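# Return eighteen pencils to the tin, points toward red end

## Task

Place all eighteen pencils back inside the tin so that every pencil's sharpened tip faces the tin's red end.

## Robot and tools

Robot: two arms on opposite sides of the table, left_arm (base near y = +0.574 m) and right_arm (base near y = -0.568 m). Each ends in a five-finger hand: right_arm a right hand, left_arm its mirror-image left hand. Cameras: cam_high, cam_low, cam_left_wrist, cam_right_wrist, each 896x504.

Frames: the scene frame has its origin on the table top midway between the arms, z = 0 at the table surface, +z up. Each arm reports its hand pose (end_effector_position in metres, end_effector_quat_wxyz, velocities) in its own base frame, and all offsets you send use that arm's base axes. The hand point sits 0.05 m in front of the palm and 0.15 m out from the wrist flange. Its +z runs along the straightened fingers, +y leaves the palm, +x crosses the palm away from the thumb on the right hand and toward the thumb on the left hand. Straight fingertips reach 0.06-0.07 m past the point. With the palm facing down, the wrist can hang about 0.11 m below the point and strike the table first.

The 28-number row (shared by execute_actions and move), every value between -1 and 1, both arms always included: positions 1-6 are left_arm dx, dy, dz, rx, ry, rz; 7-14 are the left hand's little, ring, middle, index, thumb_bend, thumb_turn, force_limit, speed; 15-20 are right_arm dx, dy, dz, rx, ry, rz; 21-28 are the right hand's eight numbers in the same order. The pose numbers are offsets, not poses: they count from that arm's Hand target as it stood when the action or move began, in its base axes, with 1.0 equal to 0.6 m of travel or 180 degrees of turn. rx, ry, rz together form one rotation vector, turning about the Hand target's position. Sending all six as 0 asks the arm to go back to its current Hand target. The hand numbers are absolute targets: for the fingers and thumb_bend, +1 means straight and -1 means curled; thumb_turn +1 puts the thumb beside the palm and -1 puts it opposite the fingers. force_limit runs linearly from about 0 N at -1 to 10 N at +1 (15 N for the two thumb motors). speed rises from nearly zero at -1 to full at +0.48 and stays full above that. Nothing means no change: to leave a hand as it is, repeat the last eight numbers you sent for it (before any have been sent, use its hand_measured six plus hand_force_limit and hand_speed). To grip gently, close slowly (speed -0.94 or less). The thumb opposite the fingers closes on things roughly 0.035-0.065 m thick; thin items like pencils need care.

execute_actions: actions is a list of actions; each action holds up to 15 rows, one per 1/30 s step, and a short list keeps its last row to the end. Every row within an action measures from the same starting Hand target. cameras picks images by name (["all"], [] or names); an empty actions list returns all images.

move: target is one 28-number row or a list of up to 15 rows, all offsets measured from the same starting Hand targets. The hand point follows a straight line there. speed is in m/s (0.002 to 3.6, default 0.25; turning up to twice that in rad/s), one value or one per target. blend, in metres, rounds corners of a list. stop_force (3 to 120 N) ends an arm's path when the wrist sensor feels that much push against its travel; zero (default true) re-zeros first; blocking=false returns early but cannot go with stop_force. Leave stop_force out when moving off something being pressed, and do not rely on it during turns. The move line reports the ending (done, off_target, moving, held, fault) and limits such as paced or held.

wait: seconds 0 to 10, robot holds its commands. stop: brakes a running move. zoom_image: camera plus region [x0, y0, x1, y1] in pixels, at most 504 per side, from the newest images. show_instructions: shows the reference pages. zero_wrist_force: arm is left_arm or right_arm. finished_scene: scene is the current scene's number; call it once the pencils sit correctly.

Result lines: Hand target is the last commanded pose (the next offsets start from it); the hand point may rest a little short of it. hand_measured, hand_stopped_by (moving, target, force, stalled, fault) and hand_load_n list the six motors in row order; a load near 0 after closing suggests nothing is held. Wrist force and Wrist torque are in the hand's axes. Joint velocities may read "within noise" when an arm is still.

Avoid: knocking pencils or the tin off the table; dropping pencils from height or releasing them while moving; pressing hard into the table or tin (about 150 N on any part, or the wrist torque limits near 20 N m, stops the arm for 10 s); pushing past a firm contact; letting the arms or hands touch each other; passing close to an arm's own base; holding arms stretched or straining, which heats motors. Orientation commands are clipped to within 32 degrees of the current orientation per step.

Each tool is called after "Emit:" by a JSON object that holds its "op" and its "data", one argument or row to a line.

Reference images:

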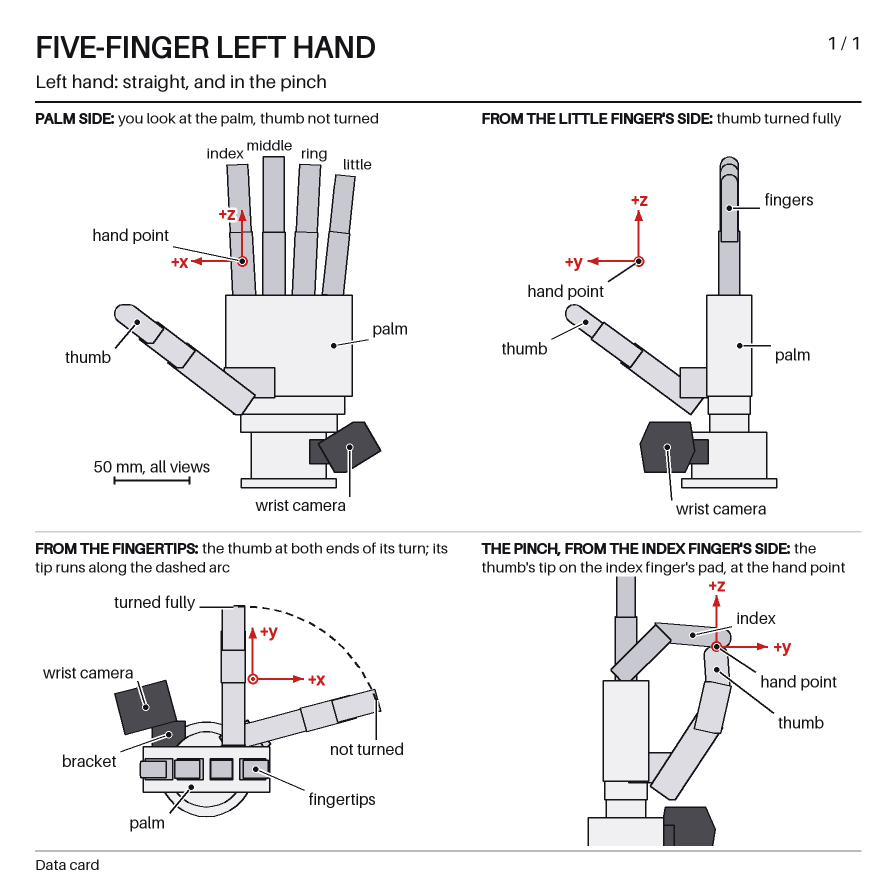

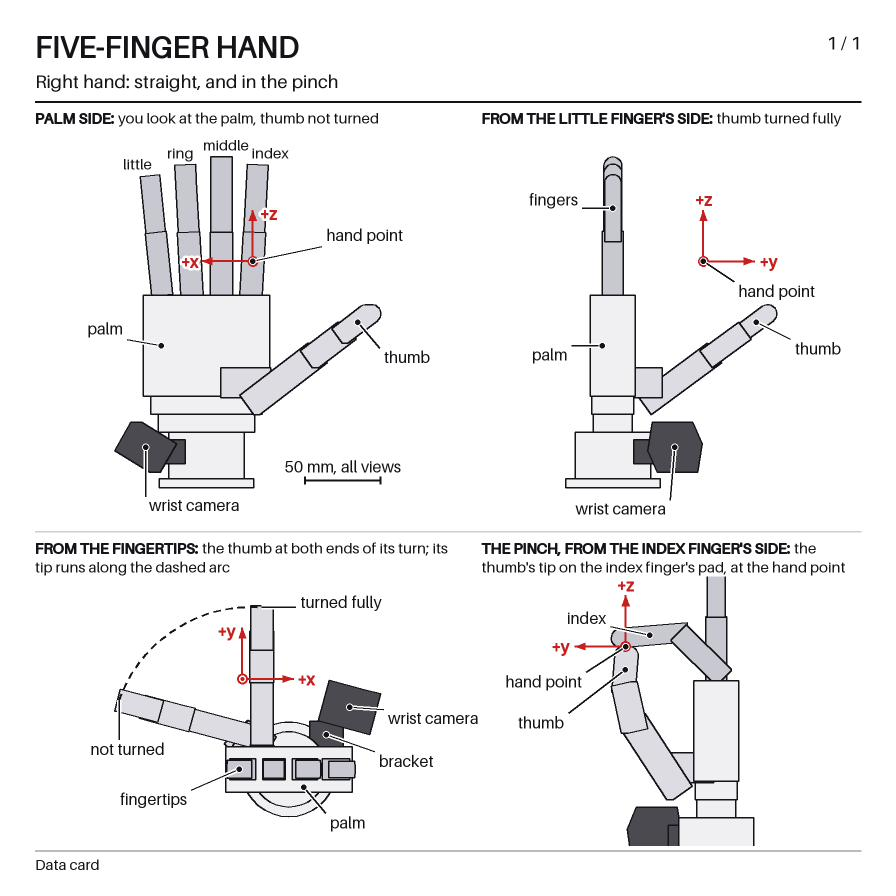

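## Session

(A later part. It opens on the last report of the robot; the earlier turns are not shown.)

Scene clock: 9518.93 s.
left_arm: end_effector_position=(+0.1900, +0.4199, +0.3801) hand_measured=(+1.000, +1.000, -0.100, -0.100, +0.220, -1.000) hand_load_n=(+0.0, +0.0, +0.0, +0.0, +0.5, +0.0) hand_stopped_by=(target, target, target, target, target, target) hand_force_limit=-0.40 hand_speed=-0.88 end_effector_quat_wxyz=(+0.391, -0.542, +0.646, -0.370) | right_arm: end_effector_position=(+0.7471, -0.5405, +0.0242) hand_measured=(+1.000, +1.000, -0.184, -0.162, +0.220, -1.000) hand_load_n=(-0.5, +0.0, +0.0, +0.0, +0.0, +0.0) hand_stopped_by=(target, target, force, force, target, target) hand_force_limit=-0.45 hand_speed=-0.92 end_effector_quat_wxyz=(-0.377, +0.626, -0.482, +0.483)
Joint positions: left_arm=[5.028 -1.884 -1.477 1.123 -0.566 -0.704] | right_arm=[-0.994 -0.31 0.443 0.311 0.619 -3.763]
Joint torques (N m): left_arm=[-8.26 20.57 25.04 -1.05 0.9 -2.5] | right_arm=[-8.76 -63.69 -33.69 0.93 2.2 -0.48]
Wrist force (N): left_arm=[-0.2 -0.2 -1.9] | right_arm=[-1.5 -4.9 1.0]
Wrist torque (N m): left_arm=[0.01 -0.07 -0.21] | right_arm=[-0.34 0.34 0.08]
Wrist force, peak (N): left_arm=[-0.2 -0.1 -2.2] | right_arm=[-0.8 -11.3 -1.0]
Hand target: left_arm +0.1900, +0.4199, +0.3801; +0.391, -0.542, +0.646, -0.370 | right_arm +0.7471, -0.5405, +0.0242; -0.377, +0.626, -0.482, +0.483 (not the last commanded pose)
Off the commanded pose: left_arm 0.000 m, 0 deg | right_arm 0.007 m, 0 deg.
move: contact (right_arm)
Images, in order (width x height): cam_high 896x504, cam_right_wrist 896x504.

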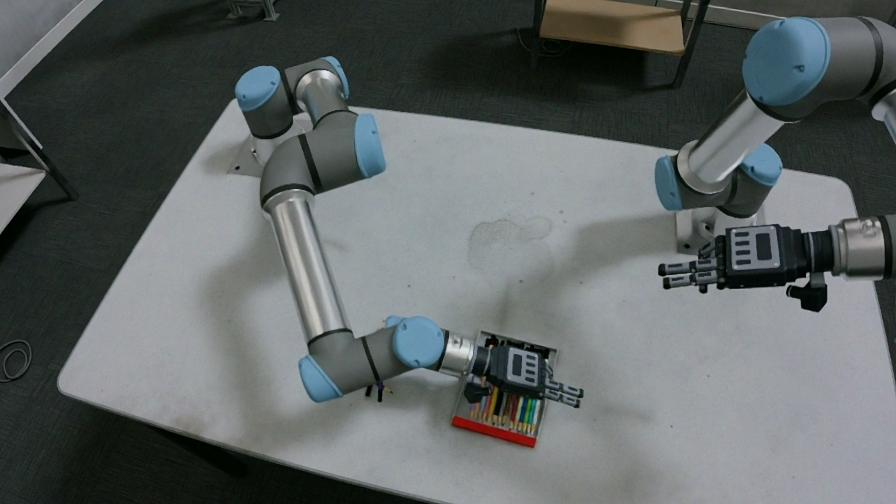

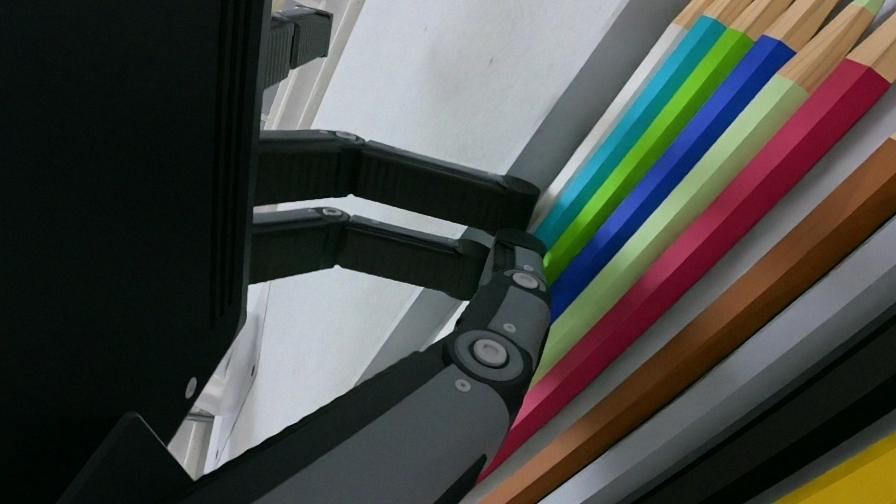

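Emit:
{"op": "move", "data": {
  "target": [0,0,0,0,0,0,1,1,-0.1,-0.1,0.22,-1,-0.4,-0.88,0,0,0,0,0,0,1,1,-0.12,-0.12,0.22,-1,-0.45,-0.88],
  "speed": 0.05
}}

Emit:
{"op": "move", "data": {
  "target": [
    [0,0,0,0,0,0,1,1,-0.1,-0.1,0.22,-1,-0.4,-0.88,0,0,0.06,0,0,0,1,1,-0.12,-0.12,0.22,-1,-0.45,-0.88],
    [0,0,0,0,0,0,1,1,-0.1,-0.1,0.22,-1,-0.4,-0.88,0,0,0.2,0,0,0,1,1,-0.12,-0.12,0.22,-1,-0.45,-0.88],
    [0,0,0,0,0,0,1,1,-0.1,-0.1,0.22,-1,-0.4,-0.88,-0.9118,0.1508,0.3763,0.0551,-0.0484,-0.2562,1,1,-0.12,-0.12,0.22,-1,-0.45,-0.88],
    [0.8717,-0.0015,-0.3,0.0252,-0.0543,0.0931,1,1,-0.1,-0.1,0.22,-1,-0.4,-0.88,-0.9118,0.1508,0.3763,0.0551,-0.0484,-0.2562,1,1,-0.12,-0.12,0.22,-1,-0.45,-0.88],
    [0.8717,-0.0015,-0.48,0.0252,-0.0543,0.0931,1,1,-0.1,-0.1,0.22,-1,-0.4,-0.88,-0.9118,0.1508,0.3763,0.0551,-0.0484,-0.2562,1,1,-0.12,-0.12,0.22,-1,-0.45,-0.88]
  ],
  "speed": [0.06,0.2,0.35,0.3,0.15],
  "blend": [0.015,0.03,0.03,0.03,0],
  "cameras": ["cam_high","cam_left_wrist"]
}}

Emit:
{"op": "zoom_image", "data": {
  "camera": "cam_high",
  "region": [430, 320, 570, 460]
}}

Emit:
{"op": "zoom_image", "data": {
  "camera": "cam_left_wrist",
  "region": [0, 0, 500, 500]
}}

Scene clock: 9564.73 s.
left_arm: end_effector_position=(+0.1900, +0.4199, +0.3801) hand_measured=(+1.000, +1.000, -0.100, -0.100, +0.220, -1.000) hand_load_n=(+0.0, +0.0, +0.0, +0.0, +0.0, +0.0) hand_stopped_by=(target, target, target, target, target, target) hand_force_limit=-0.40 hand_speed=-0.88 end_effector_quat_wxyz=(+0.391, -0.542, +0.646, -0.370) | right_arm: end_effector_position=(+0.7471, -0.5405, +0.0243) hand_measured=(+1.000, +1.000, -0.120, -0.120, +0.220, -1.000) hand_load_n=(+0.0, +0.0, -0.5, -0.5, +0.0, +0.0) hand_stopped_by=(target, target, target, target, target, target) hand_force_limit=-0.45 hand_speed=-0.88 end_effector_quat_wxyz=(-0.377, +0.626, -0.482, +0.483)
Joint positions: left_arm=[5.028 -1.884 -1.477 1.123 -0.566 -0.704] | right_arm=[-0.994 -0.31 0.443 0.311 0.619 -3.763]
Joint torques (N m): left_arm=[-7.64 20.42 25.28 -1.19 1.13 -2.58] | right_arm=[-3.22 -62.75 -32.51 0.52 2.04 0.61]
Wrist force (N): left_arm=[-0.3 -0.2 -1.9] | right_arm=[-0.1 -5.7 0.3]
Wrist torque (N m): left_arm=[0.02 -0.05 -0.22] | right_arm=[-0.34 0.36 0.07]
Wrist force, peak (N): left_arm=[-0.1 0.0 -2.2] | right_arm=[-1.2 -6.3 0.8]
Hand target: left_arm +0.1900, +0.4199, +0.3801; +0.391, -0.542, +0.646, -0.370 | right_arm +0.7471, -0.5405, +0.0242; -0.377, +0.626, -0.482, +0.483
Off the commanded pose: left_arm 0.000 m, 0 deg | right_arm 0.000 m, 0 deg.
move: done

Scene clock: 9570.40 s.
left_arm: end_effector_position=(+0.7130, +0.4191, +0.0921) hand_measured=(+1.000, +1.000, -0.100, -0.100, +0.220, -1.000) hand_load_n=(+0.0, +0.0, +0.0, +0.0, +0.0, +0.0) hand_stopped_by=(target, target, target, target, target, target) hand_force_limit=-0.40 hand_speed=-0.88 end_effector_quat_wxyz=(-0.515, +0.581, -0.539, +0.328) | right_arm: end_effector_position=(+0.2000, -0.4500, +0.2500) hand_measured=(+1.000, +1.000, -0.120, -0.120, +0.220, -1.000) hand_load_n=(+0.0, +0.0, +0.0, +0.0, +0.0, +0.0) hand_stopped_by=(target, target, target, target, target, target) hand_force_limit=-0.45 hand_speed=-0.88 end_effector_quat_wxyz=(+0.243, -0.316, +0.698, -0.595)
Joint positions: left_arm=[4.019 -2.296 -1.285 3.268 -0.973 -2.78] | right_arm=[-1.987 -1.664 2.039 0.113 0.382 -3.636]
Joint torques (N m): left_arm=[-8.43 48.18 17.46 1.63 -1.12 -1.54] | right_arm=[-10.4 -22.19 -6.68 2.41 -3.57 -0.84]
Wrist force (N): left_arm=[-0.1 -0.1 -1.9] | right_arm=[-1.7 -2.8 1.7]
Wrist torque (N m): left_arm=[0.02 -0.10 -0.14] | right_arm=[-0.28 0.43 0.08]
Wrist force, peak (N): left_arm=[-0.1 0.0 -3.6] | right_arm=[-0.4 -4.2 3.5]
Hand target: left_arm +0.7130, +0.4190, +0.0921; -0.515, +0.581, -0.539, +0.328 | right_arm +0.2000, -0.4500, +0.2500; +0.243, -0.316, +0.698, -0.595
Off the commanded pose: left_arm 0.000 m, 0 deg | right_arm 0.000 m, 0 deg.
move: done
Images, in order (width x height): cam_high 896x504, cam_left_wrist 896x504.

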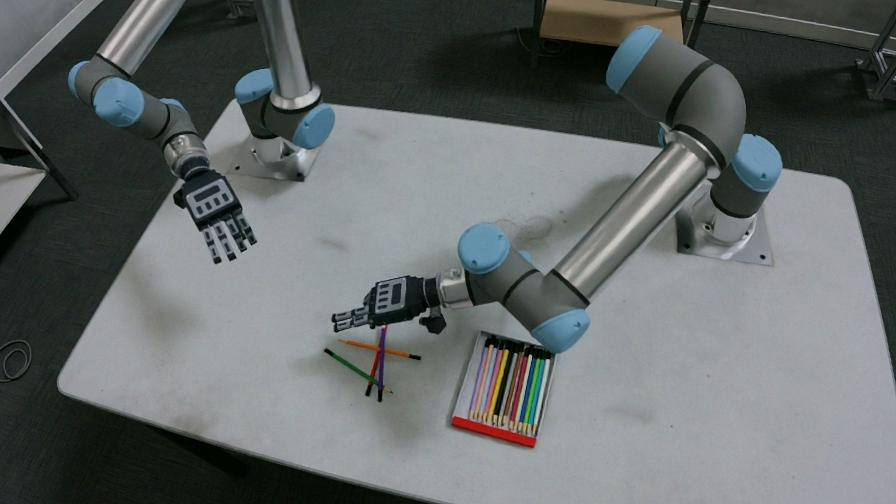

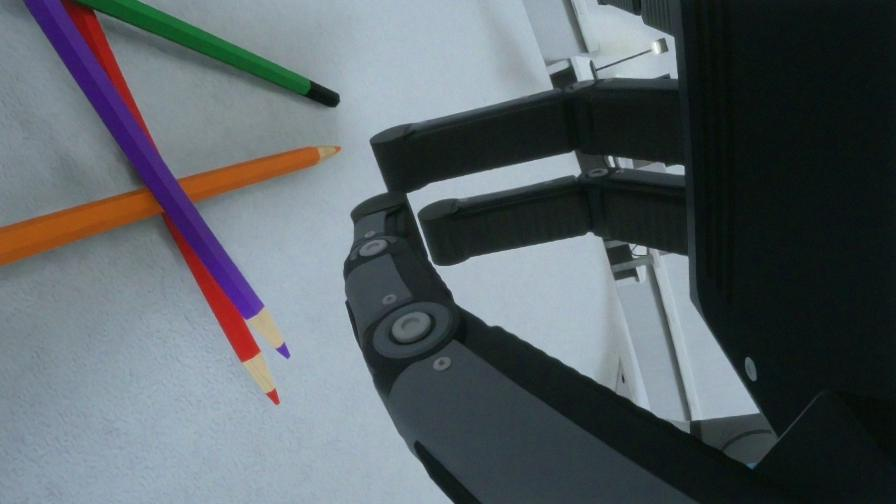

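Scaled by 3.600 from the camera's 896x504 image, which has a finer 1280x720 frame.

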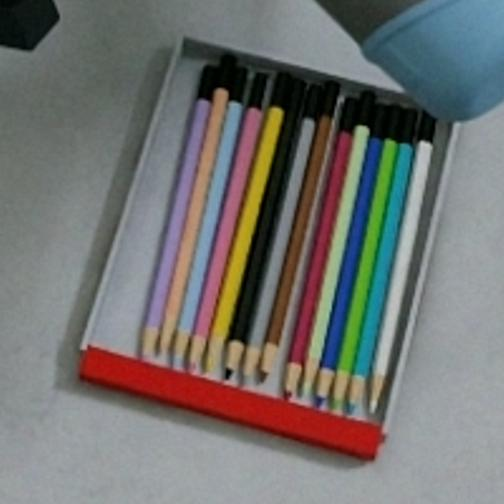

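Scaled by 1.008 from the camera's 896x504 image, which has a finer 1280x720 frame.

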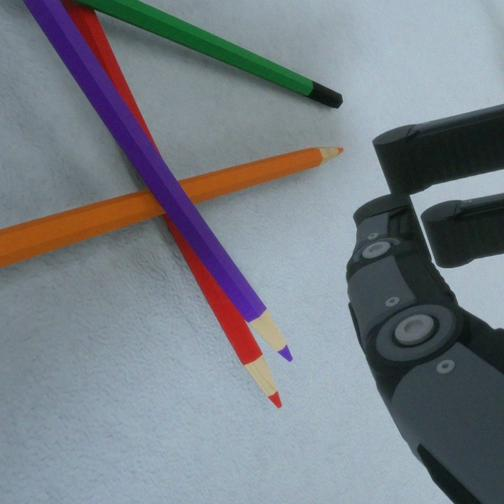

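Emit:
{"op": "move", "data": {
  "target": [0.0073,0.0023,-0.0835,0,0,0.0083,1,1,-0.1,-0.1,0.22,-1,-0.4,-0.88,0,0,0,0,0,0,1,1,-0.12,-0.12,0.22,-1,-0.45,-0.88],
  "speed": 0.06,
  "cameras": ["cam_left_wrist"]
}}

Emit:
{"op": "zoom_image", "data": {
  "camera": "cam_left_wrist",
  "region": [100, 0, 500, 400]
}}

Scene clock: 9594.93 s.
left_arm: end_effector_position=(+0.7174, +0.4203, +0.0418) hand_measured=(+1.000, +1.000, -0.100, -0.100, +0.220, -1.000) hand_load_n=(+0.0, +0.0, +0.0, +0.0, +0.0, +0.0) hand_stopped_by=(target, target, target, target, target, target) hand_force_limit=-0.40 hand_speed=-0.88 end_effector_quat_wxyz=(-0.519, +0.588, -0.531, +0.321) end_effector_velocity=(+0.000, +0.000, +0.003) end_effector_angular_velocity=(-0.001, -0.001, -0.001) | right_arm: end_effector_position=(+0.2000, -0.4500, +0.2500) hand_measured=(+1.000, +1.000, -0.120, -0.120, +0.220, -1.000) hand_load_n=(+0.0, +0.0, +0.0, +0.0, +0.0, +0.0) hand_stopped_by=(target, target, target, target, target, target) hand_force_limit=-0.45 hand_speed=-0.88 end_effector_quat_wxyz=(+0.243, -0.316, +0.698, -0.595)
Joint positions: left_arm=[4.007 -2.356 -1.321 3.37 -1.009 -2.794] | right_arm=[-1.987 -1.664 2.039 0.113 0.382 -3.636]
Joint velocities: left_arm=[0.001 0.003 0.002 -0.005 0.002 0] | right_arm=[within noise]
Joint torques (N m): left_arm=[4.76 57.31 24.42 -1.05 1.15 -0.51] | right_arm=[-10 -20.83 -6.45 2.39 -3.72 -0.78]
Wrist force (N): left_arm=[-0.1 -0.2 -2.0] | right_arm=[-1.6 -2.7 1.7]
Wrist torque (N m): left_arm=[0.01 -0.10 -0.14] | right_arm=[-0.27 0.41 0.09]
Wrist force, peak (N): left_arm=[-0.4 -0.7 -2.2] | right_arm=[-1.7 -2.9 1.9]
Hand target: left_arm +0.7174, +0.4204, +0.0420; -0.519, +0.588, -0.531, +0.321 | right_arm +0.2000, -0.4500, +0.2500; +0.243, -0.316, +0.698, -0.595
Off the commanded pose: left_arm 0.000 m, 0 deg | right_arm 0.000 m, 0 deg.
move: done
Images, in order (width x height): cam_left_wrist 896x504.

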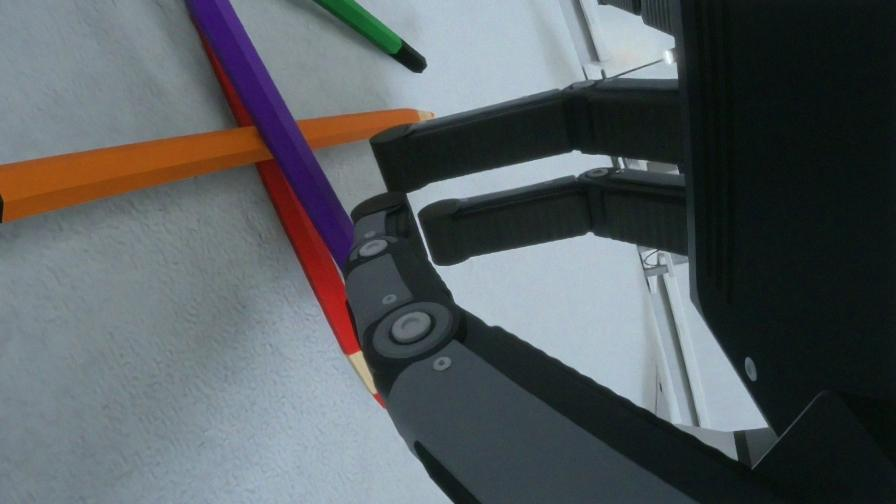

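Scaled by 1.260 from the camera's 896x504 image, which has a finer 1280x720 frame.

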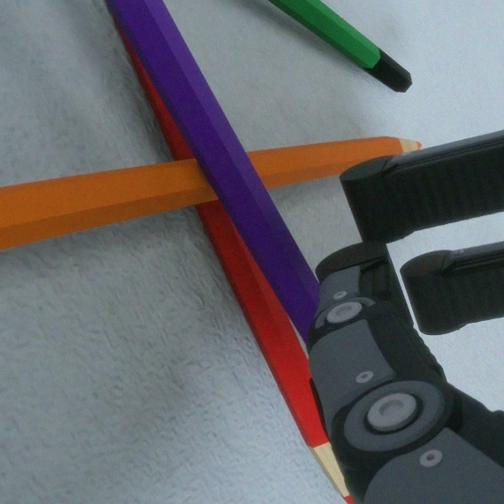

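Emit:
{"op": "move", "data": {
  "target": [
    [0,0,-0.02,0,0,0,1,1,-0.1,-0.1,0.22,-1,-0.4,-0.88,0,0,0,0,0,0,1,1,-0.12,-0.12,0.22,-1,-0.45,-0.88],
    [0,0,-0.0283,0,0,0,1,1,-0.1,-0.1,0.22,-1,-0.4,-0.88,0,0,0,0,0,0,1,1,-0.12,-0.12,0.22,-1,-0.45,-0.88]
  ],
  "speed": [0.02,0.01],
  "stop_force": 3,
  "cameras": ["cam_left_wrist"]
}}

Emit:
{"op": "zoom_image", "data": {
  "camera": "cam_left_wrist",
  "region": [200, 50, 500, 350]
}}

Scene clock: 9607.43 s.
left_arm: end_effector_position=(+0.7174, +0.4204, +0.0249) hand_measured=(+1.000, +1.000, -0.100, -0.100, +0.220, -1.000) hand_load_n=(+0.0, +0.0, +0.0, +0.0, +0.0, +0.0) hand_stopped_by=(target, target, target, target, target, target) hand_force_limit=-0.40 hand_speed=-0.88 end_effector_quat_wxyz=(-0.519, +0.588, -0.531, +0.321) | right_arm: end_effector_position=(+0.2000, -0.4500, +0.2500) hand_measured=(+1.000, +1.000, -0.120, -0.120, +0.220, -1.000) hand_load_n=(+0.0, +0.0, +0.0, -0.5, +0.5, +0.0) hand_stopped_by=(target, target, target, target, target, target) hand_force_limit=-0.45 hand_speed=-0.88 end_effector_quat_wxyz=(+0.243, -0.316, +0.698, -0.595)
Joint positions: left_arm=[4.007 -2.377 -1.331 3.401 -1.009 -2.794] | right_arm=[-1.987 -1.664 2.039 0.113 0.382 -3.636]
Joint torques (N m): left_arm=[8.5 58.84 21.14 -1.19 1.01 0.97] | right_arm=[-9.72 -22.02 -6.41 2.35 -3.78 -0.53]
Wrist force (N): left_arm=[0.0 -0.1 -1.9] | right_arm=[-1.5 -2.8 1.7]
Wrist torque (N m): left_arm=[0.02 -0.11 -0.14] | right_arm=[-0.27 0.40 0.09]
Wrist force, peak (N): left_arm=[0.2 0.0 -2.4] | right_arm=[-1.7 -2.9 1.9]
Hand target: left_arm +0.7174, +0.4204, +0.0250; -0.519, +0.588, -0.531, +0.321 | right_arm +0.2000, -0.4500, +0.2500; +0.243, -0.316, +0.698, -0.595
Off the commanded pose: left_arm 0.000 m, 0 deg | right_arm 0.000 m, 0 deg.
move: done
Images, in order (width x height): cam_left_wrist 896x504.

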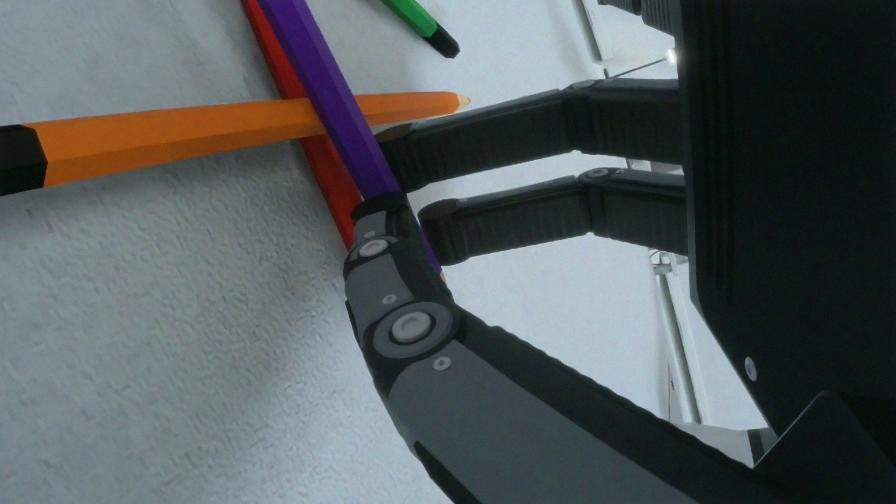

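Scaled by 1.680 from the camera's 896x504 image, which has a finer 1280x720 frame.

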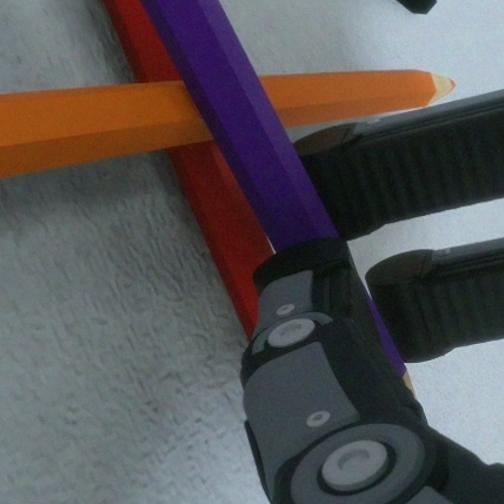

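Emit:
{"op": "move", "data": {
  "target": [0,0,-0.0033,0,0,0,1,1,-0.1,-0.1,0.22,-1,-0.4,-0.88,0,0,0,0,0,0,1,1,-0.12,-0.12,0.22,-1,-0.45,-0.88],
  "speed": 0.01,
  "stop_force": 3
}}

Emit:
{"op": "move", "data": {
  "target": [0,0,0,0,0,0,1,1,-0.6,-0.6,0.22,-1,-0.75,-0.92,0,0,0,0,0,0,1,1,-0.12,-0.12,0.22,-1,-0.45,-0.88],
  "speed": 0.05
}}

Emit:
{"op": "move", "data": {
  "target": [0,0,0,0,0,0,1,1,-0.65,-0.65,0.22,-1,-0.4,-0.92,0,0,0,0,0,0,1,1,-0.12,-0.12,0.22,-1,-0.45,-0.88],
  "speed": 0.05
}}

Emit:
{"op": "move", "data": {
  "target": [0,0,0.07,0,0,0,1,1,-0.65,-0.65,0.22,-1,-0.4,-0.92,0,0,0,0,0,0,1,1,-0.12,-0.12,0.22,-1,-0.45,-0.88],
  "speed": 0.03,
  "cameras": ["cam_left_wrist","cam_high"]
}}

Emit:
{"op": "zoom_image", "data": {
  "camera": "cam_high",
  "region": [310, 290, 430, 410]
}}

Scene clock: 9617.30 s.
left_arm: end_effector_position=(+0.7174, +0.4204, +0.0230) hand_measured=(+1.000, +1.000, -0.100, -0.100, +0.220, -1.000) hand_load_n=(+0.0, +0.0, +0.0, +0.0, +0.0, +0.0) hand_stopped_by=(target, target, target, target, target, target) hand_force_limit=-0.40 hand_speed=-0.88 end_effector_quat_wxyz=(-0.519, +0.588, -0.531, +0.321) | right_arm: end_effector_position=(+0.2000, -0.4500, +0.2500) hand_measured=(+1.000, +1.000, -0.120, -0.120, +0.220, -1.000) hand_load_n=(+0.0, +0.0, +0.0, +0.0, +0.0, +0.0) hand_stopped_by=(target, target, target, target, target, target) hand_force_limit=-0.45 hand_speed=-0.88 end_effector_quat_wxyz=(+0.243, -0.316, +0.698, -0.595)
Joint positions: left_arm=[4.007 -2.38 -1.331 3.405 -1.009 -2.794] | right_arm=[-1.987 -1.664 2.039 0.113 0.382 -3.636]
Joint torques (N m): left_arm=[5.96 47.04 14.42 -0.63 0.47 -2.38] | right_arm=[-9.77 -22.37 -6.61 2.17 -3.8 -0.21]
Wrist force (N): left_arm=[0.1 0.1 -1.8] | right_arm=[-1.7 -2.5 1.7]
Wrist torque (N m): left_arm=[0.03 -0.12 -0.13] | right_arm=[-0.26 0.43 0.09]
Wrist force, peak (N): left_arm=[0.0 -0.3 -2.1] | right_arm=[-1.9 -2.7 1.9]
Hand target: left_arm +0.7174, +0.4204, +0.0230; -0.519, +0.588, -0.531, +0.321 | right_arm +0.2000, -0.4500, +0.2500; +0.243, -0.316, +0.698, -0.595
Off the commanded pose: left_arm 0.000 m, 0 deg | right_arm 0.000 m, 0 deg.
move: done

Scene clock: 9617.83 s.
left_arm: end_effector_position=(+0.7174, +0.4204, +0.0229) hand_measured=(+1.000, +1.000, -0.152, -0.158, +0.220, -1.000) hand_load_n=(+0.0, +0.0, +3.5, +2.0, +3.5, +0.0) hand_stopped_by=(target, target, force, force, target, target) hand_force_limit=-0.75 hand_speed=-0.92 end_effector_quat_wxyz=(-0.519, +0.588, -0.531, +0.321) | right_arm: end_effector_position=(+0.2000, -0.4500, +0.2500) hand_measured=(+1.000, +1.000, -0.120, -0.120, +0.220, -1.000) hand_load_n=(+0.0, +0.0, +0.5, +0.0, +0.0, +0.0) hand_stopped_by=(target, target, target, target, target, target) hand_force_limit=-0.45 hand_speed=-0.88 end_effector_quat_wxyz=(+0.243, -0.316, +0.698, -0.595)
Joint positions: left_arm=[4.007 -2.38 -1.331 3.405 -1.009 -2.794] | right_arm=[-1.987 -1.664 2.039 0.113 0.382 -3.636]
Joint torques (N m): left_arm=[5.24 54.82 17.53 -0.78 0.48 -2.46] | right_arm=[-10.37 -21.31 -6.98 2.23 -3.76 -0.12]
Wrist force (N): left_arm=[0.0 -0.2 -1.6] | right_arm=[-1.8 -2.6 1.8]
Wrist torque (N m): left_arm=[-0.01 -0.10 -0.13] | right_arm=[-0.27 0.43 0.08]
Wrist force, peak (N): left_arm=[-0.1 0.0 -2.1] | right_arm=[-1.8 -2.8 1.9]
Hand target: left_arm +0.7174, +0.4204, +0.0230; -0.519, +0.588, -0.531, +0.321 | right_arm +0.2000, -0.4500, +0.2500; +0.243, -0.316, +0.698, -0.595
Off the commanded pose: left_arm 0.000 m, 0 deg | right_arm 0.000 m, 0 deg.
move: done

Scene clock: 9618.33 s.
left_arm: end_effector_position=(+0.7174, +0.4204, +0.0230) hand_measured=(+1.000, +1.000, -0.152, -0.164, +0.220, -1.000) hand_load_n=(+0.0, +0.0, +3.5, +3.0, +4.5, -1.0) hand_stopped_by=(target, target, force, force, target, target) hand_force_limit=-0.40 hand_speed=-0.92 end_effector_quat_wxyz=(-0.519, +0.588, -0.531, +0.321) | right_arm: end_effector_position=(+0.2000, -0.4500, +0.2500) hand_measured=(+1.000, +1.000, -0.120, -0.120, +0.220, -1.000) hand_load_n=(-0.5, +0.0, +0.0, +0.0, +0.0, +0.0) hand_stopped_by=(target, target, target, target, target, target) hand_force_limit=-0.45 hand_speed=-0.88 end_effector_quat_wxyz=(+0.243, -0.316, +0.698, -0.595)
Joint positions: left_arm=[4.007 -2.38 -1.331 3.405 -1.009 -2.794] | right_arm=[-1.987 -1.664 2.039 0.113 0.382 -3.636]
Joint torques (N m): left_arm=[5.16 57.7 20.3 -0.79 0.43 -2.37] | right_arm=[-10.27 -21.69 -6.19 2.22 -3.69 -0.19]
Wrist force (N): left_arm=[-0.2 0.1 -1.9] | right_arm=[-1.7 -2.5 1.9]
Wrist torque (N m): left_arm=[0.04 -0.09 -0.15] | right_arm=[-0.26 0.42 0.09]
Wrist force, peak (N): left_arm=[-0.1 -0.1 -2.2] | right_arm=[-1.7 -2.9 1.7]
Hand target: left_arm +0.7174, +0.4204, +0.0230; -0.519, +0.588, -0.531, +0.321 | right_arm +0.2000, -0.4500, +0.2500; +0.243, -0.316, +0.698, -0.595
Off the commanded pose: left_arm 0.000 m, 0 deg | right_arm 0.000 m, 0 deg.
move: done

Scene clock: 9620.00 s.
left_arm: end_effector_position=(+0.7174, +0.4205, +0.0653) hand_measured=(+1.000, +1.000, -0.152, -0.164, +0.220, -1.000) hand_load_n=(+0.0, +0.0, +3.5, +3.0, +4.5, -0.5) hand_stopped_by=(target, target, force, force, target, target) hand_force_limit=-0.40 hand_speed=-0.92 end_effector_quat_wxyz=(-0.519, +0.588, -0.531, +0.321) end_effector_velocity=(+0.000, +0.001, -0.002) end_effector_angular_velocity=(+0.002, -0.001, +0.001) | right_arm: end_effector_position=(+0.2000, -0.4500, +0.2500) hand_measured=(+1.000, +1.000, -0.120, -0.120, +0.220, -1.000) hand_load_n=(+0.0, +0.0, +0.0, +0.0, +0.0, +0.0) hand_stopped_by=(target, target, target, target, target, target) hand_force_limit=-0.45 hand_speed=-0.88 end_effector_quat_wxyz=(+0.243, -0.316, +0.698, -0.595)
Joint positions: left_arm=[4.007 -2.328 -1.304 3.326 -1.009 -2.794] | right_arm=[-1.987 -1.664 2.039 0.113 0.382 -3.636]
Joint velocities: left_arm=[0.001 -0.003 0 0.005 0 0] | right_arm=[within noise]
Joint torques (N m): left_arm=[2.96 39.36 13.05 2.22 -0.27 -1.83] | right_arm=[-9.86 -21.62 -6.22 2.27 -3.77 -0.19]
Wrist force (N): left_arm=[0.3 0.1 -2.1] | right_arm=[-1.6 -2.4 1.9]
Wrist torque (N m): left_arm=[0.04 -0.14 -0.12] | right_arm=[-0.25 0.40 0.10]
Wrist force, peak (N): left_arm=[-0.1 -0.1 -2.2] | right_arm=[-1.8 -2.9 1.9]
Hand target: left_arm +0.7174, +0.4204, +0.0650; -0.519, +0.588, -0.531, +0.321 | right_arm +0.2000, -0.4500, +0.2500; +0.243, -0.316, +0.698, -0.595
Off the commanded pose: left_arm 0.000 m, 0 deg | right_arm 0.000 m, 0 deg.
move: done
Images, in order (width x height): cam_high 896x504, cam_left_wrist 896x504.

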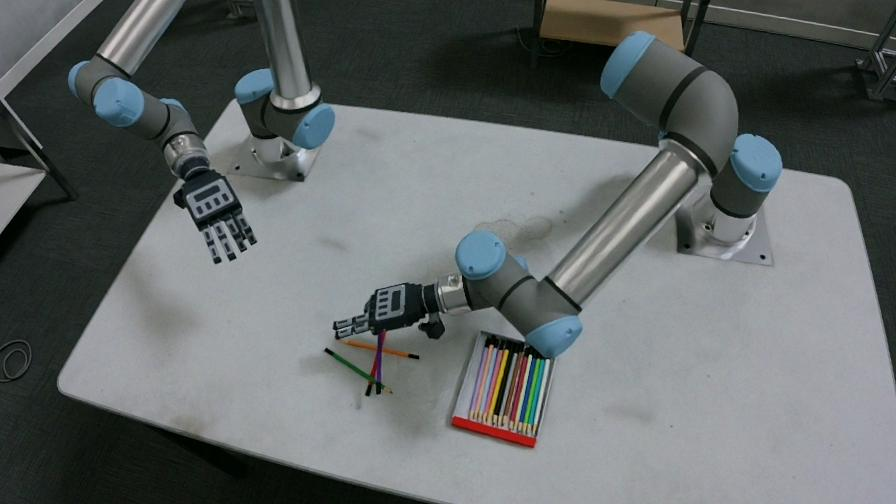

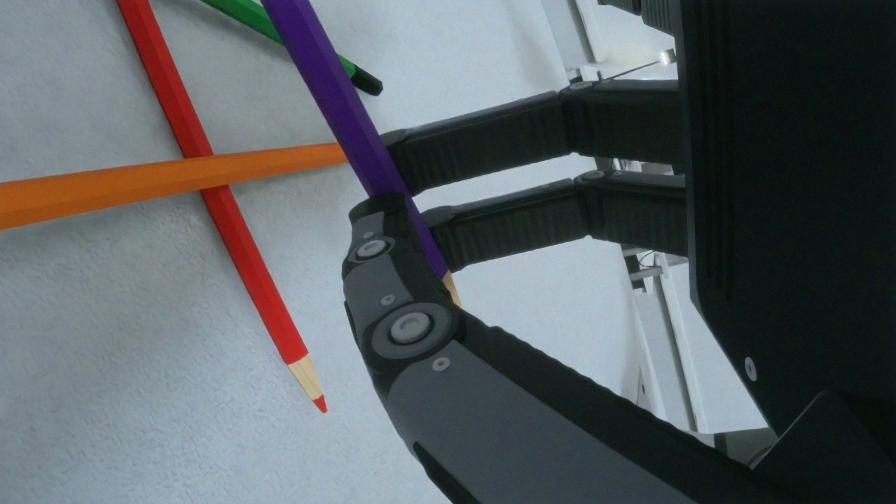

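Scaled by 4.200 from the camera's 896x504 image, which has a finer 1280x720 frame.

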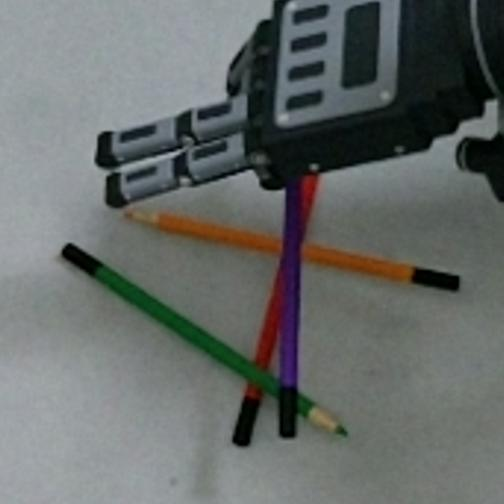

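Emit:
{"op": "move", "data": {
  "target": [
    [0,0,0.1417,0,0,0,1,1,-0.65,-0.65,0.22,-1,-0.4,-0.92,0,0,0,0,0,0,1,1,-0.12,-0.12,0.22,-1,-0.45,-0.88],
    [-0.2218,-0.1627,0.1417,0,0,0.415,1,1,-0.65,-0.65,0.22,-1,-0.4,-0.92,0,0,0,0,0,0,1,1,-0.12,-0.12,0.22,-1,-0.45,-0.88],
    [-0.2218,-0.1627,-0.0567,0,0,0.415,1,1,-0.65,-0.65,0.22,-1,-0.4,-0.92,0,0,0,0,0,0,1,1,-0.12,-0.12,0.22,-1,-0.45,-0.88]
  ],
  "speed": 0.2,
  "blend": [0.03,0.03,0]
}}

Emit:
{"op": "move", "data": {
  "target": [0,0,-0.0317,0,0,0,1,1,-0.65,-0.65,0.22,-1,-0.4,-0.92,0,0,0,0,0,0,1,1,-0.12,-0.12,0.22,-1,-0.45,-0.88],
  "speed": 0.012,
  "stop_force": 3,
  "cameras": ["cam_left_wrist"]
}}

Scene clock: 9632.73 s.
left_arm: end_effector_position=(+0.5843, +0.3228, +0.0311) hand_measured=(+1.000, +1.000, -0.152, -0.164, +0.220, -1.000) hand_load_n=(-0.5, +0.0, +3.5, +3.5, +4.5, -0.5) hand_stopped_by=(target, target, force, force, target, target) hand_force_limit=-0.40 hand_speed=-0.92 end_effector_quat_wxyz=(-0.607, +0.789, -0.066, -0.060) | right_arm: end_effector_position=(+0.2000, -0.4500, +0.2500) hand_measured=(+1.000, +1.000, -0.120, -0.120, +0.220, -1.000) hand_load_n=(+0.0, +0.0, +0.0, +0.0, +0.0, +0.0) hand_stopped_by=(target, target, target, target, target, target) hand_force_limit=-0.45 hand_speed=-0.88 end_effector_quat_wxyz=(+0.243, -0.316, +0.698, -0.595)
Joint positions: left_arm=[3.544 -2.347 -1.41 3.147 -2.68 -3.519] | right_arm=[-1.987 -1.664 2.039 0.113 0.382 -3.636]
Joint torques (N m): left_arm=[9.51 35.9 20.36 0.18 0.51 -2.22] | right_arm=[-9.38 -21.99 -6.07 2.15 -3.7 0.38]
Wrist force (N): left_arm=[-0.2 0.0 -1.9] | right_arm=[-1.6 -2.7 1.8]
Wrist torque (N m): left_arm=[0.02 -0.09 -0.15] | right_arm=[-0.27 0.41 0.09]
Wrist force, peak (N): left_arm=[0.4 1.8 -1.7] | right_arm=[-1.9 -2.9 1.8]
Hand target: left_arm +0.5843, +0.3228, +0.0310; -0.607, +0.789, -0.066, -0.060 | right_arm +0.2000, -0.4500, +0.2500; +0.243, -0.316, +0.698, -0.595
Off the commanded pose: left_arm 0.000 m, 0 deg | right_arm 0.000 m, 0 deg.
move: done

Scene clock: 9635.40 s.
left_arm: end_effector_position=(+0.5843, +0.3228, +0.0126) hand_measured=(+1.000, +1.000, -0.152, -0.164, +0.220, -1.000) hand_load_n=(+0.0, +0.0, +3.0, +3.0, +5.0, -0.5) hand_stopped_by=(target, target, force, force, target, target) hand_force_limit=-0.40 hand_speed=-0.92 end_effector_quat_wxyz=(-0.607, +0.789, -0.066, -0.060) | right_arm: end_effector_position=(+0.2000, -0.4500, +0.2500) hand_measured=(+1.000, +1.000, -0.120, -0.120, +0.220, -1.000) hand_load_n=(+0.0, +0.0, +0.0, +0.0, +0.0, +0.0) hand_stopped_by=(target, target, target, target, target, target) hand_force_limit=-0.45 hand_speed=-0.88 end_effector_quat_wxyz=(+0.243, -0.316, +0.698, -0.595)
Joint positions: left_arm=[3.544 -2.373 -1.418 3.181 -2.68 -3.519] | right_arm=[-1.987 -1.664 2.039 0.113 0.382 -3.636]
Joint torques (N m): left_arm=[8.37 54.75 22.16 -2.92 -1.37 -1.88] | right_arm=[-9.42 -21.74 -7.25 2.24 -3.67 0.4]
Wrist force (N): left_arm=[-0.6 -1.7 -2.4] | right_arm=[-1.9 -2.6 1.7]
Wrist torque (N m): left_arm=[0.04 -0.10 -0.11] | right_arm=[-0.27 0.45 0.08]
Wrist force, peak (N): left_arm=[-1.5 -8.0 -3.6] | right_arm=[-1.8 -3.0 1.8]
Hand target: left_arm +0.5843, +0.3228, +0.0126; -0.607, +0.789, -0.066, -0.060 (not the last commanded pose) | right_arm +0.2000, -0.4500, +0.2500; +0.243, -0.316, +0.698, -0.595
Off the commanded pose: left_arm 0.001 m, 0 deg | right_arm 0.000 m, 0 deg.
move: contact (left_arm)
Images, in order (width x height): cam_left_wrist 896x504.

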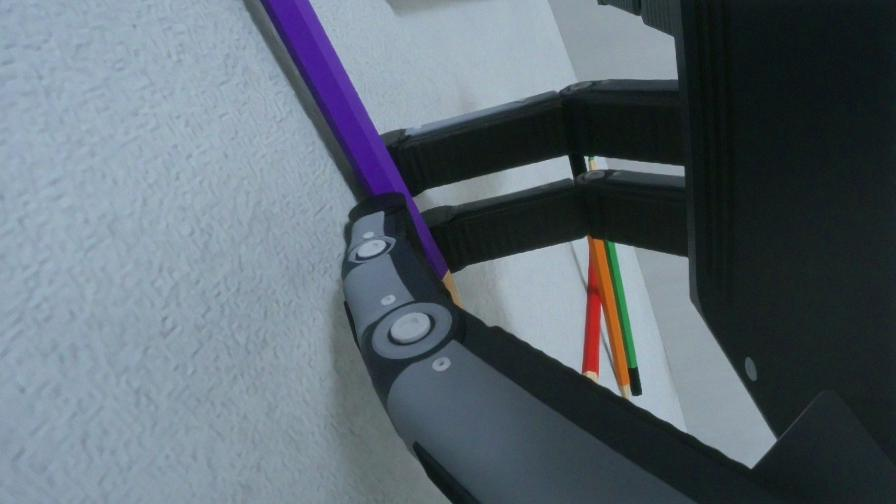

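Emit:
{"op": "move", "data": {
  "target": [
    [0,0,0,0,0,0,1,1,-0.1,-0.1,0.22,-1,-0.4,-0.88,0,0,0,0,0,0,1,1,-0.12,-0.12,0.22,-1,-0.45,-0.88],
    [0,0,0.06,0,0,0,1,1,-0.1,-0.1,0.22,-1,-0.4,-0.88,0,0,0,0,0,0,1,1,-0.12,-0.12,0.22,-1,-0.45,-0.88],
    [0,0,0.2,0,0,0,1,1,-0.1,-0.1,0.22,-1,-0.4,-0.88,0,0,0,0,0,0,1,1,-0.12,-0.12,0.22,-1,-0.45,-0.88],
    [-0.6572,0.162,0.6125,-0.0591,0.0308,-0.515,1,1,-0.1,-0.1,0.22,-1,-0.4,-0.88,0,0,0,0,0,0,1,1,-0.12,-0.12,0.22,-1,-0.45,-0.88],
    [-0.6572,0.162,0.6125,-0.0591,0.0308,-0.515,1,1,-0.1,-0.1,0.22,-1,-0.4,-0.88,0.7117,0.1017,-0.1667,-0.0012,0.0733,-0.2692,1,1,-0.12,-0.12,0.22,-1,-0.45,-0.88],
    [-0.6572,0.162,0.6125,-0.0591,0.0308,-0.515,1,1,-0.1,-0.1,0.22,-1,-0.4,-0.88,0.7117,0.1017,-0.3333,-0.0012,0.0733,-0.2692,1,1,-0.12,-0.12,0.22,-1,-0.45,-0.88]
  ],
  "speed": [0.05,0.05,0.15,0.35,0.35,0.15],
  "blend": [0,0.015,0.03,0.02,0.03,0],
  "cameras": ["cam_right_wrist","cam_high"]
}}

Emit:
{"op": "zoom_image", "data": {
  "camera": "cam_right_wrist",
  "region": [396, 0, 896, 500]
}}

Emit:
{"op": "zoom_image", "data": {
  "camera": "cam_high",
  "region": [310, 290, 430, 410]
}}

Scene clock: 9657.40 s.
left_arm: end_effector_position=(+0.1900, +0.4200, +0.3801) hand_measured=(+1.000, +1.000, -0.100, -0.100, +0.220, -1.000) hand_load_n=(+0.0, +0.0, +0.0, +0.0, +0.0, +0.0) hand_stopped_by=(target, target, target, target, target, target) hand_force_limit=-0.40 hand_speed=-0.88 end_effector_quat_wxyz=(+0.391, -0.541, +0.646, -0.369) | right_arm: end_effector_position=(+0.6270, -0.3889, +0.0501) hand_measured=(+1.000, +1.000, -0.120, -0.120, +0.220, -1.000) hand_load_n=(+0.0, +0.0, +0.0, +0.0, +0.0, +0.0) hand_stopped_by=(target, target, target, target, target, target) hand_force_limit=-0.45 hand_speed=-0.88 end_effector_quat_wxyz=(-0.102, -0.067, +0.788, -0.604)
Joint positions: left_arm=[5.028 -1.884 -1.477 1.124 -0.566 -0.703] | right_arm=[-0.459 -0.653 1.08 0.184 2.691 -2.831]
Joint torques (N m): left_arm=[-7.71 19.58 24.83 -2.68 -0.72 0.22] | right_arm=[8.22 -44.8 -32 1.02 1.59 0.86]
Wrist force (N): left_arm=[-0.4 -0.3 -1.9] | right_arm=[-1.6 -2.0 2.0]
Wrist torque (N m): left_arm=[0.00 -0.03 -0.22] | right_arm=[-0.20 0.36 0.00]
Wrist force, peak (N): left_arm=[-0.8 -3.4 -3.4] | right_arm=[-3.7 -3.2 1.3]
Hand target: left_arm +0.1900, +0.4200, +0.3801; +0.391, -0.541, +0.646, -0.369 | right_arm +0.6271, -0.3890, +0.0500; -0.101, -0.067, +0.788, -0.604
Off the commanded pose: left_arm 0.000 m, 0 deg | right_arm 0.000 m, 0 deg.
move: done
Images, in order (width x height): cam_high 896x504, cam_right_wrist 896x504.

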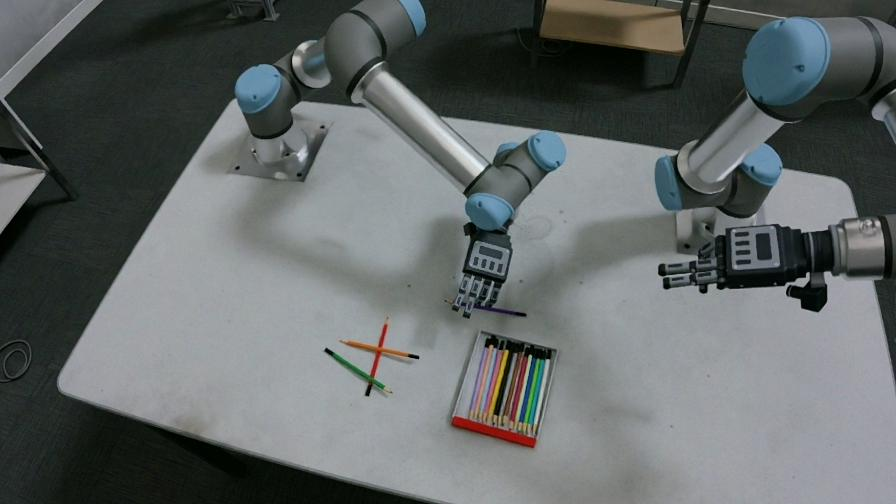

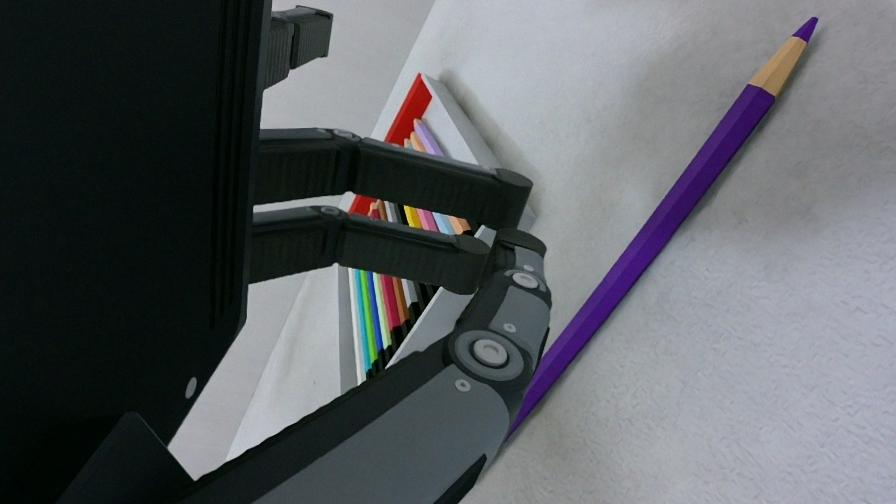

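Scaled by 1.008 from the camera's 896x504 image, which has a finer 1280x720 frame.

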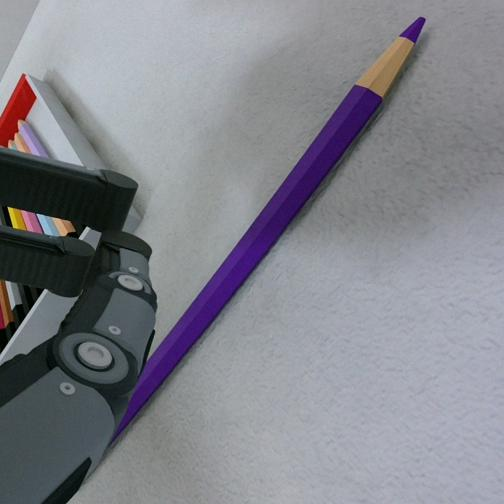

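Scaled by 4.200 from the camera's 896x504 image, which has a finer 1280x720 frame.

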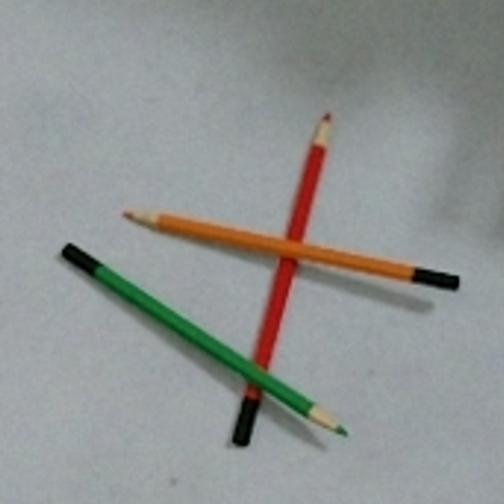

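Emit:
{"op": "move", "data": {
  "target": [
    [0,0,0,0,0,0,1,1,-0.1,-0.1,0.22,-1,-0.4,-0.88,-0.0008,-0.0037,-0.035,0,0,0,1,1,-0.12,-0.12,0.22,-1,-0.45,-0.88],
    [0,0,0,0,0,0,1,1,-0.1,-0.1,0.22,-1,-0.4,-0.88,-0.0008,-0.0037,-0.067,0,0,0,1,1,-0.12,-0.12,0.22,-1,-0.45,-0.88]
  ],
  "speed": [0.03,0.012],
  "stop_force": 3,
  "cameras": ["cam_right_wrist"]
}}

Emit:
{"op": "zoom_image", "data": {
  "camera": "cam_right_wrist",
  "region": [400, 50, 800, 450]
}}

Scene clock: 9687.33 s.
left_arm: end_effector_position=(+0.1900, +0.4200, +0.3801) hand_measured=(+1.000, +1.000, -0.100, -0.100, +0.220, -1.000) hand_load_n=(+0.0, +0.0, +0.0, +0.0, +0.0, +0.0) hand_stopped_by=(target, target, target, target, target, target) hand_force_limit=-0.40 hand_speed=-0.88 end_effector_quat_wxyz=(+0.391, -0.541, +0.646, -0.369) | right_arm: end_effector_position=(+0.6266, -0.3912, +0.0129) hand_measured=(+1.000, +1.000, -0.120, -0.120, +0.220, -1.000) hand_load_n=(+0.0, +0.0, +0.0, +0.0, +0.0, +0.0) hand_stopped_by=(target, target, target, target, target, target) hand_force_limit=-0.45 hand_speed=-0.88 end_effector_quat_wxyz=(-0.101, -0.067, +0.788, -0.604)
Joint positions: left_arm=[5.028 -1.884 -1.477 1.124 -0.566 -0.703] | right_arm=[-0.462 -0.61 1.1 0.116 2.688 -2.835]
Joint torques (N m): left_arm=[-8.08 20.49 24.7 -1.16 -0.25 -2.41] | right_arm=[4.65 -56.14 -31.89 2.69 2.34 0.65]
Wrist force (N): left_arm=[0.0 -0.1 -1.8] | right_arm=[-1.2 -3.6 1.3]
Wrist torque (N m): left_arm=[0.02 -0.09 -0.20] | right_arm=[-0.25 0.40 -0.03]
Wrist force, peak (N): left_arm=[-0.4 -0.2 -2.3] | right_arm=[0.6 -10.1 -0.3]
Hand target: left_arm +0.1900, +0.4200, +0.3801; +0.391, -0.541, +0.646, -0.369 | right_arm +0.6266, -0.3912, +0.0129; -0.101, -0.067, +0.788, -0.604 (not the last commanded pose)
Off the commanded pose: left_arm 0.000 m, 0 deg | right_arm 0.003 m, 0 deg.
move: contact (right_arm); path passed 1 of 2 targets
Images, in order (width x height): cam_right_wrist 896x504.

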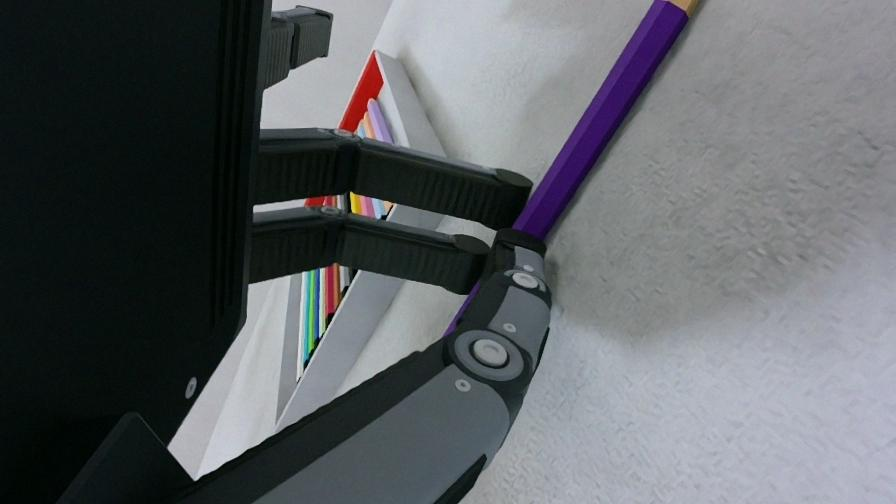

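Scaled by 1.260 from the camera's 896x504 image, which has a finer 1280x720 frame.

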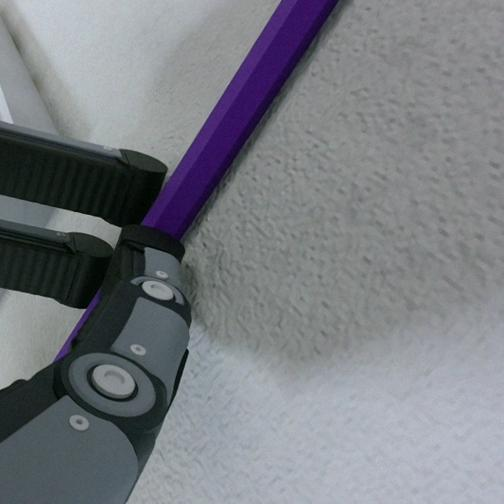

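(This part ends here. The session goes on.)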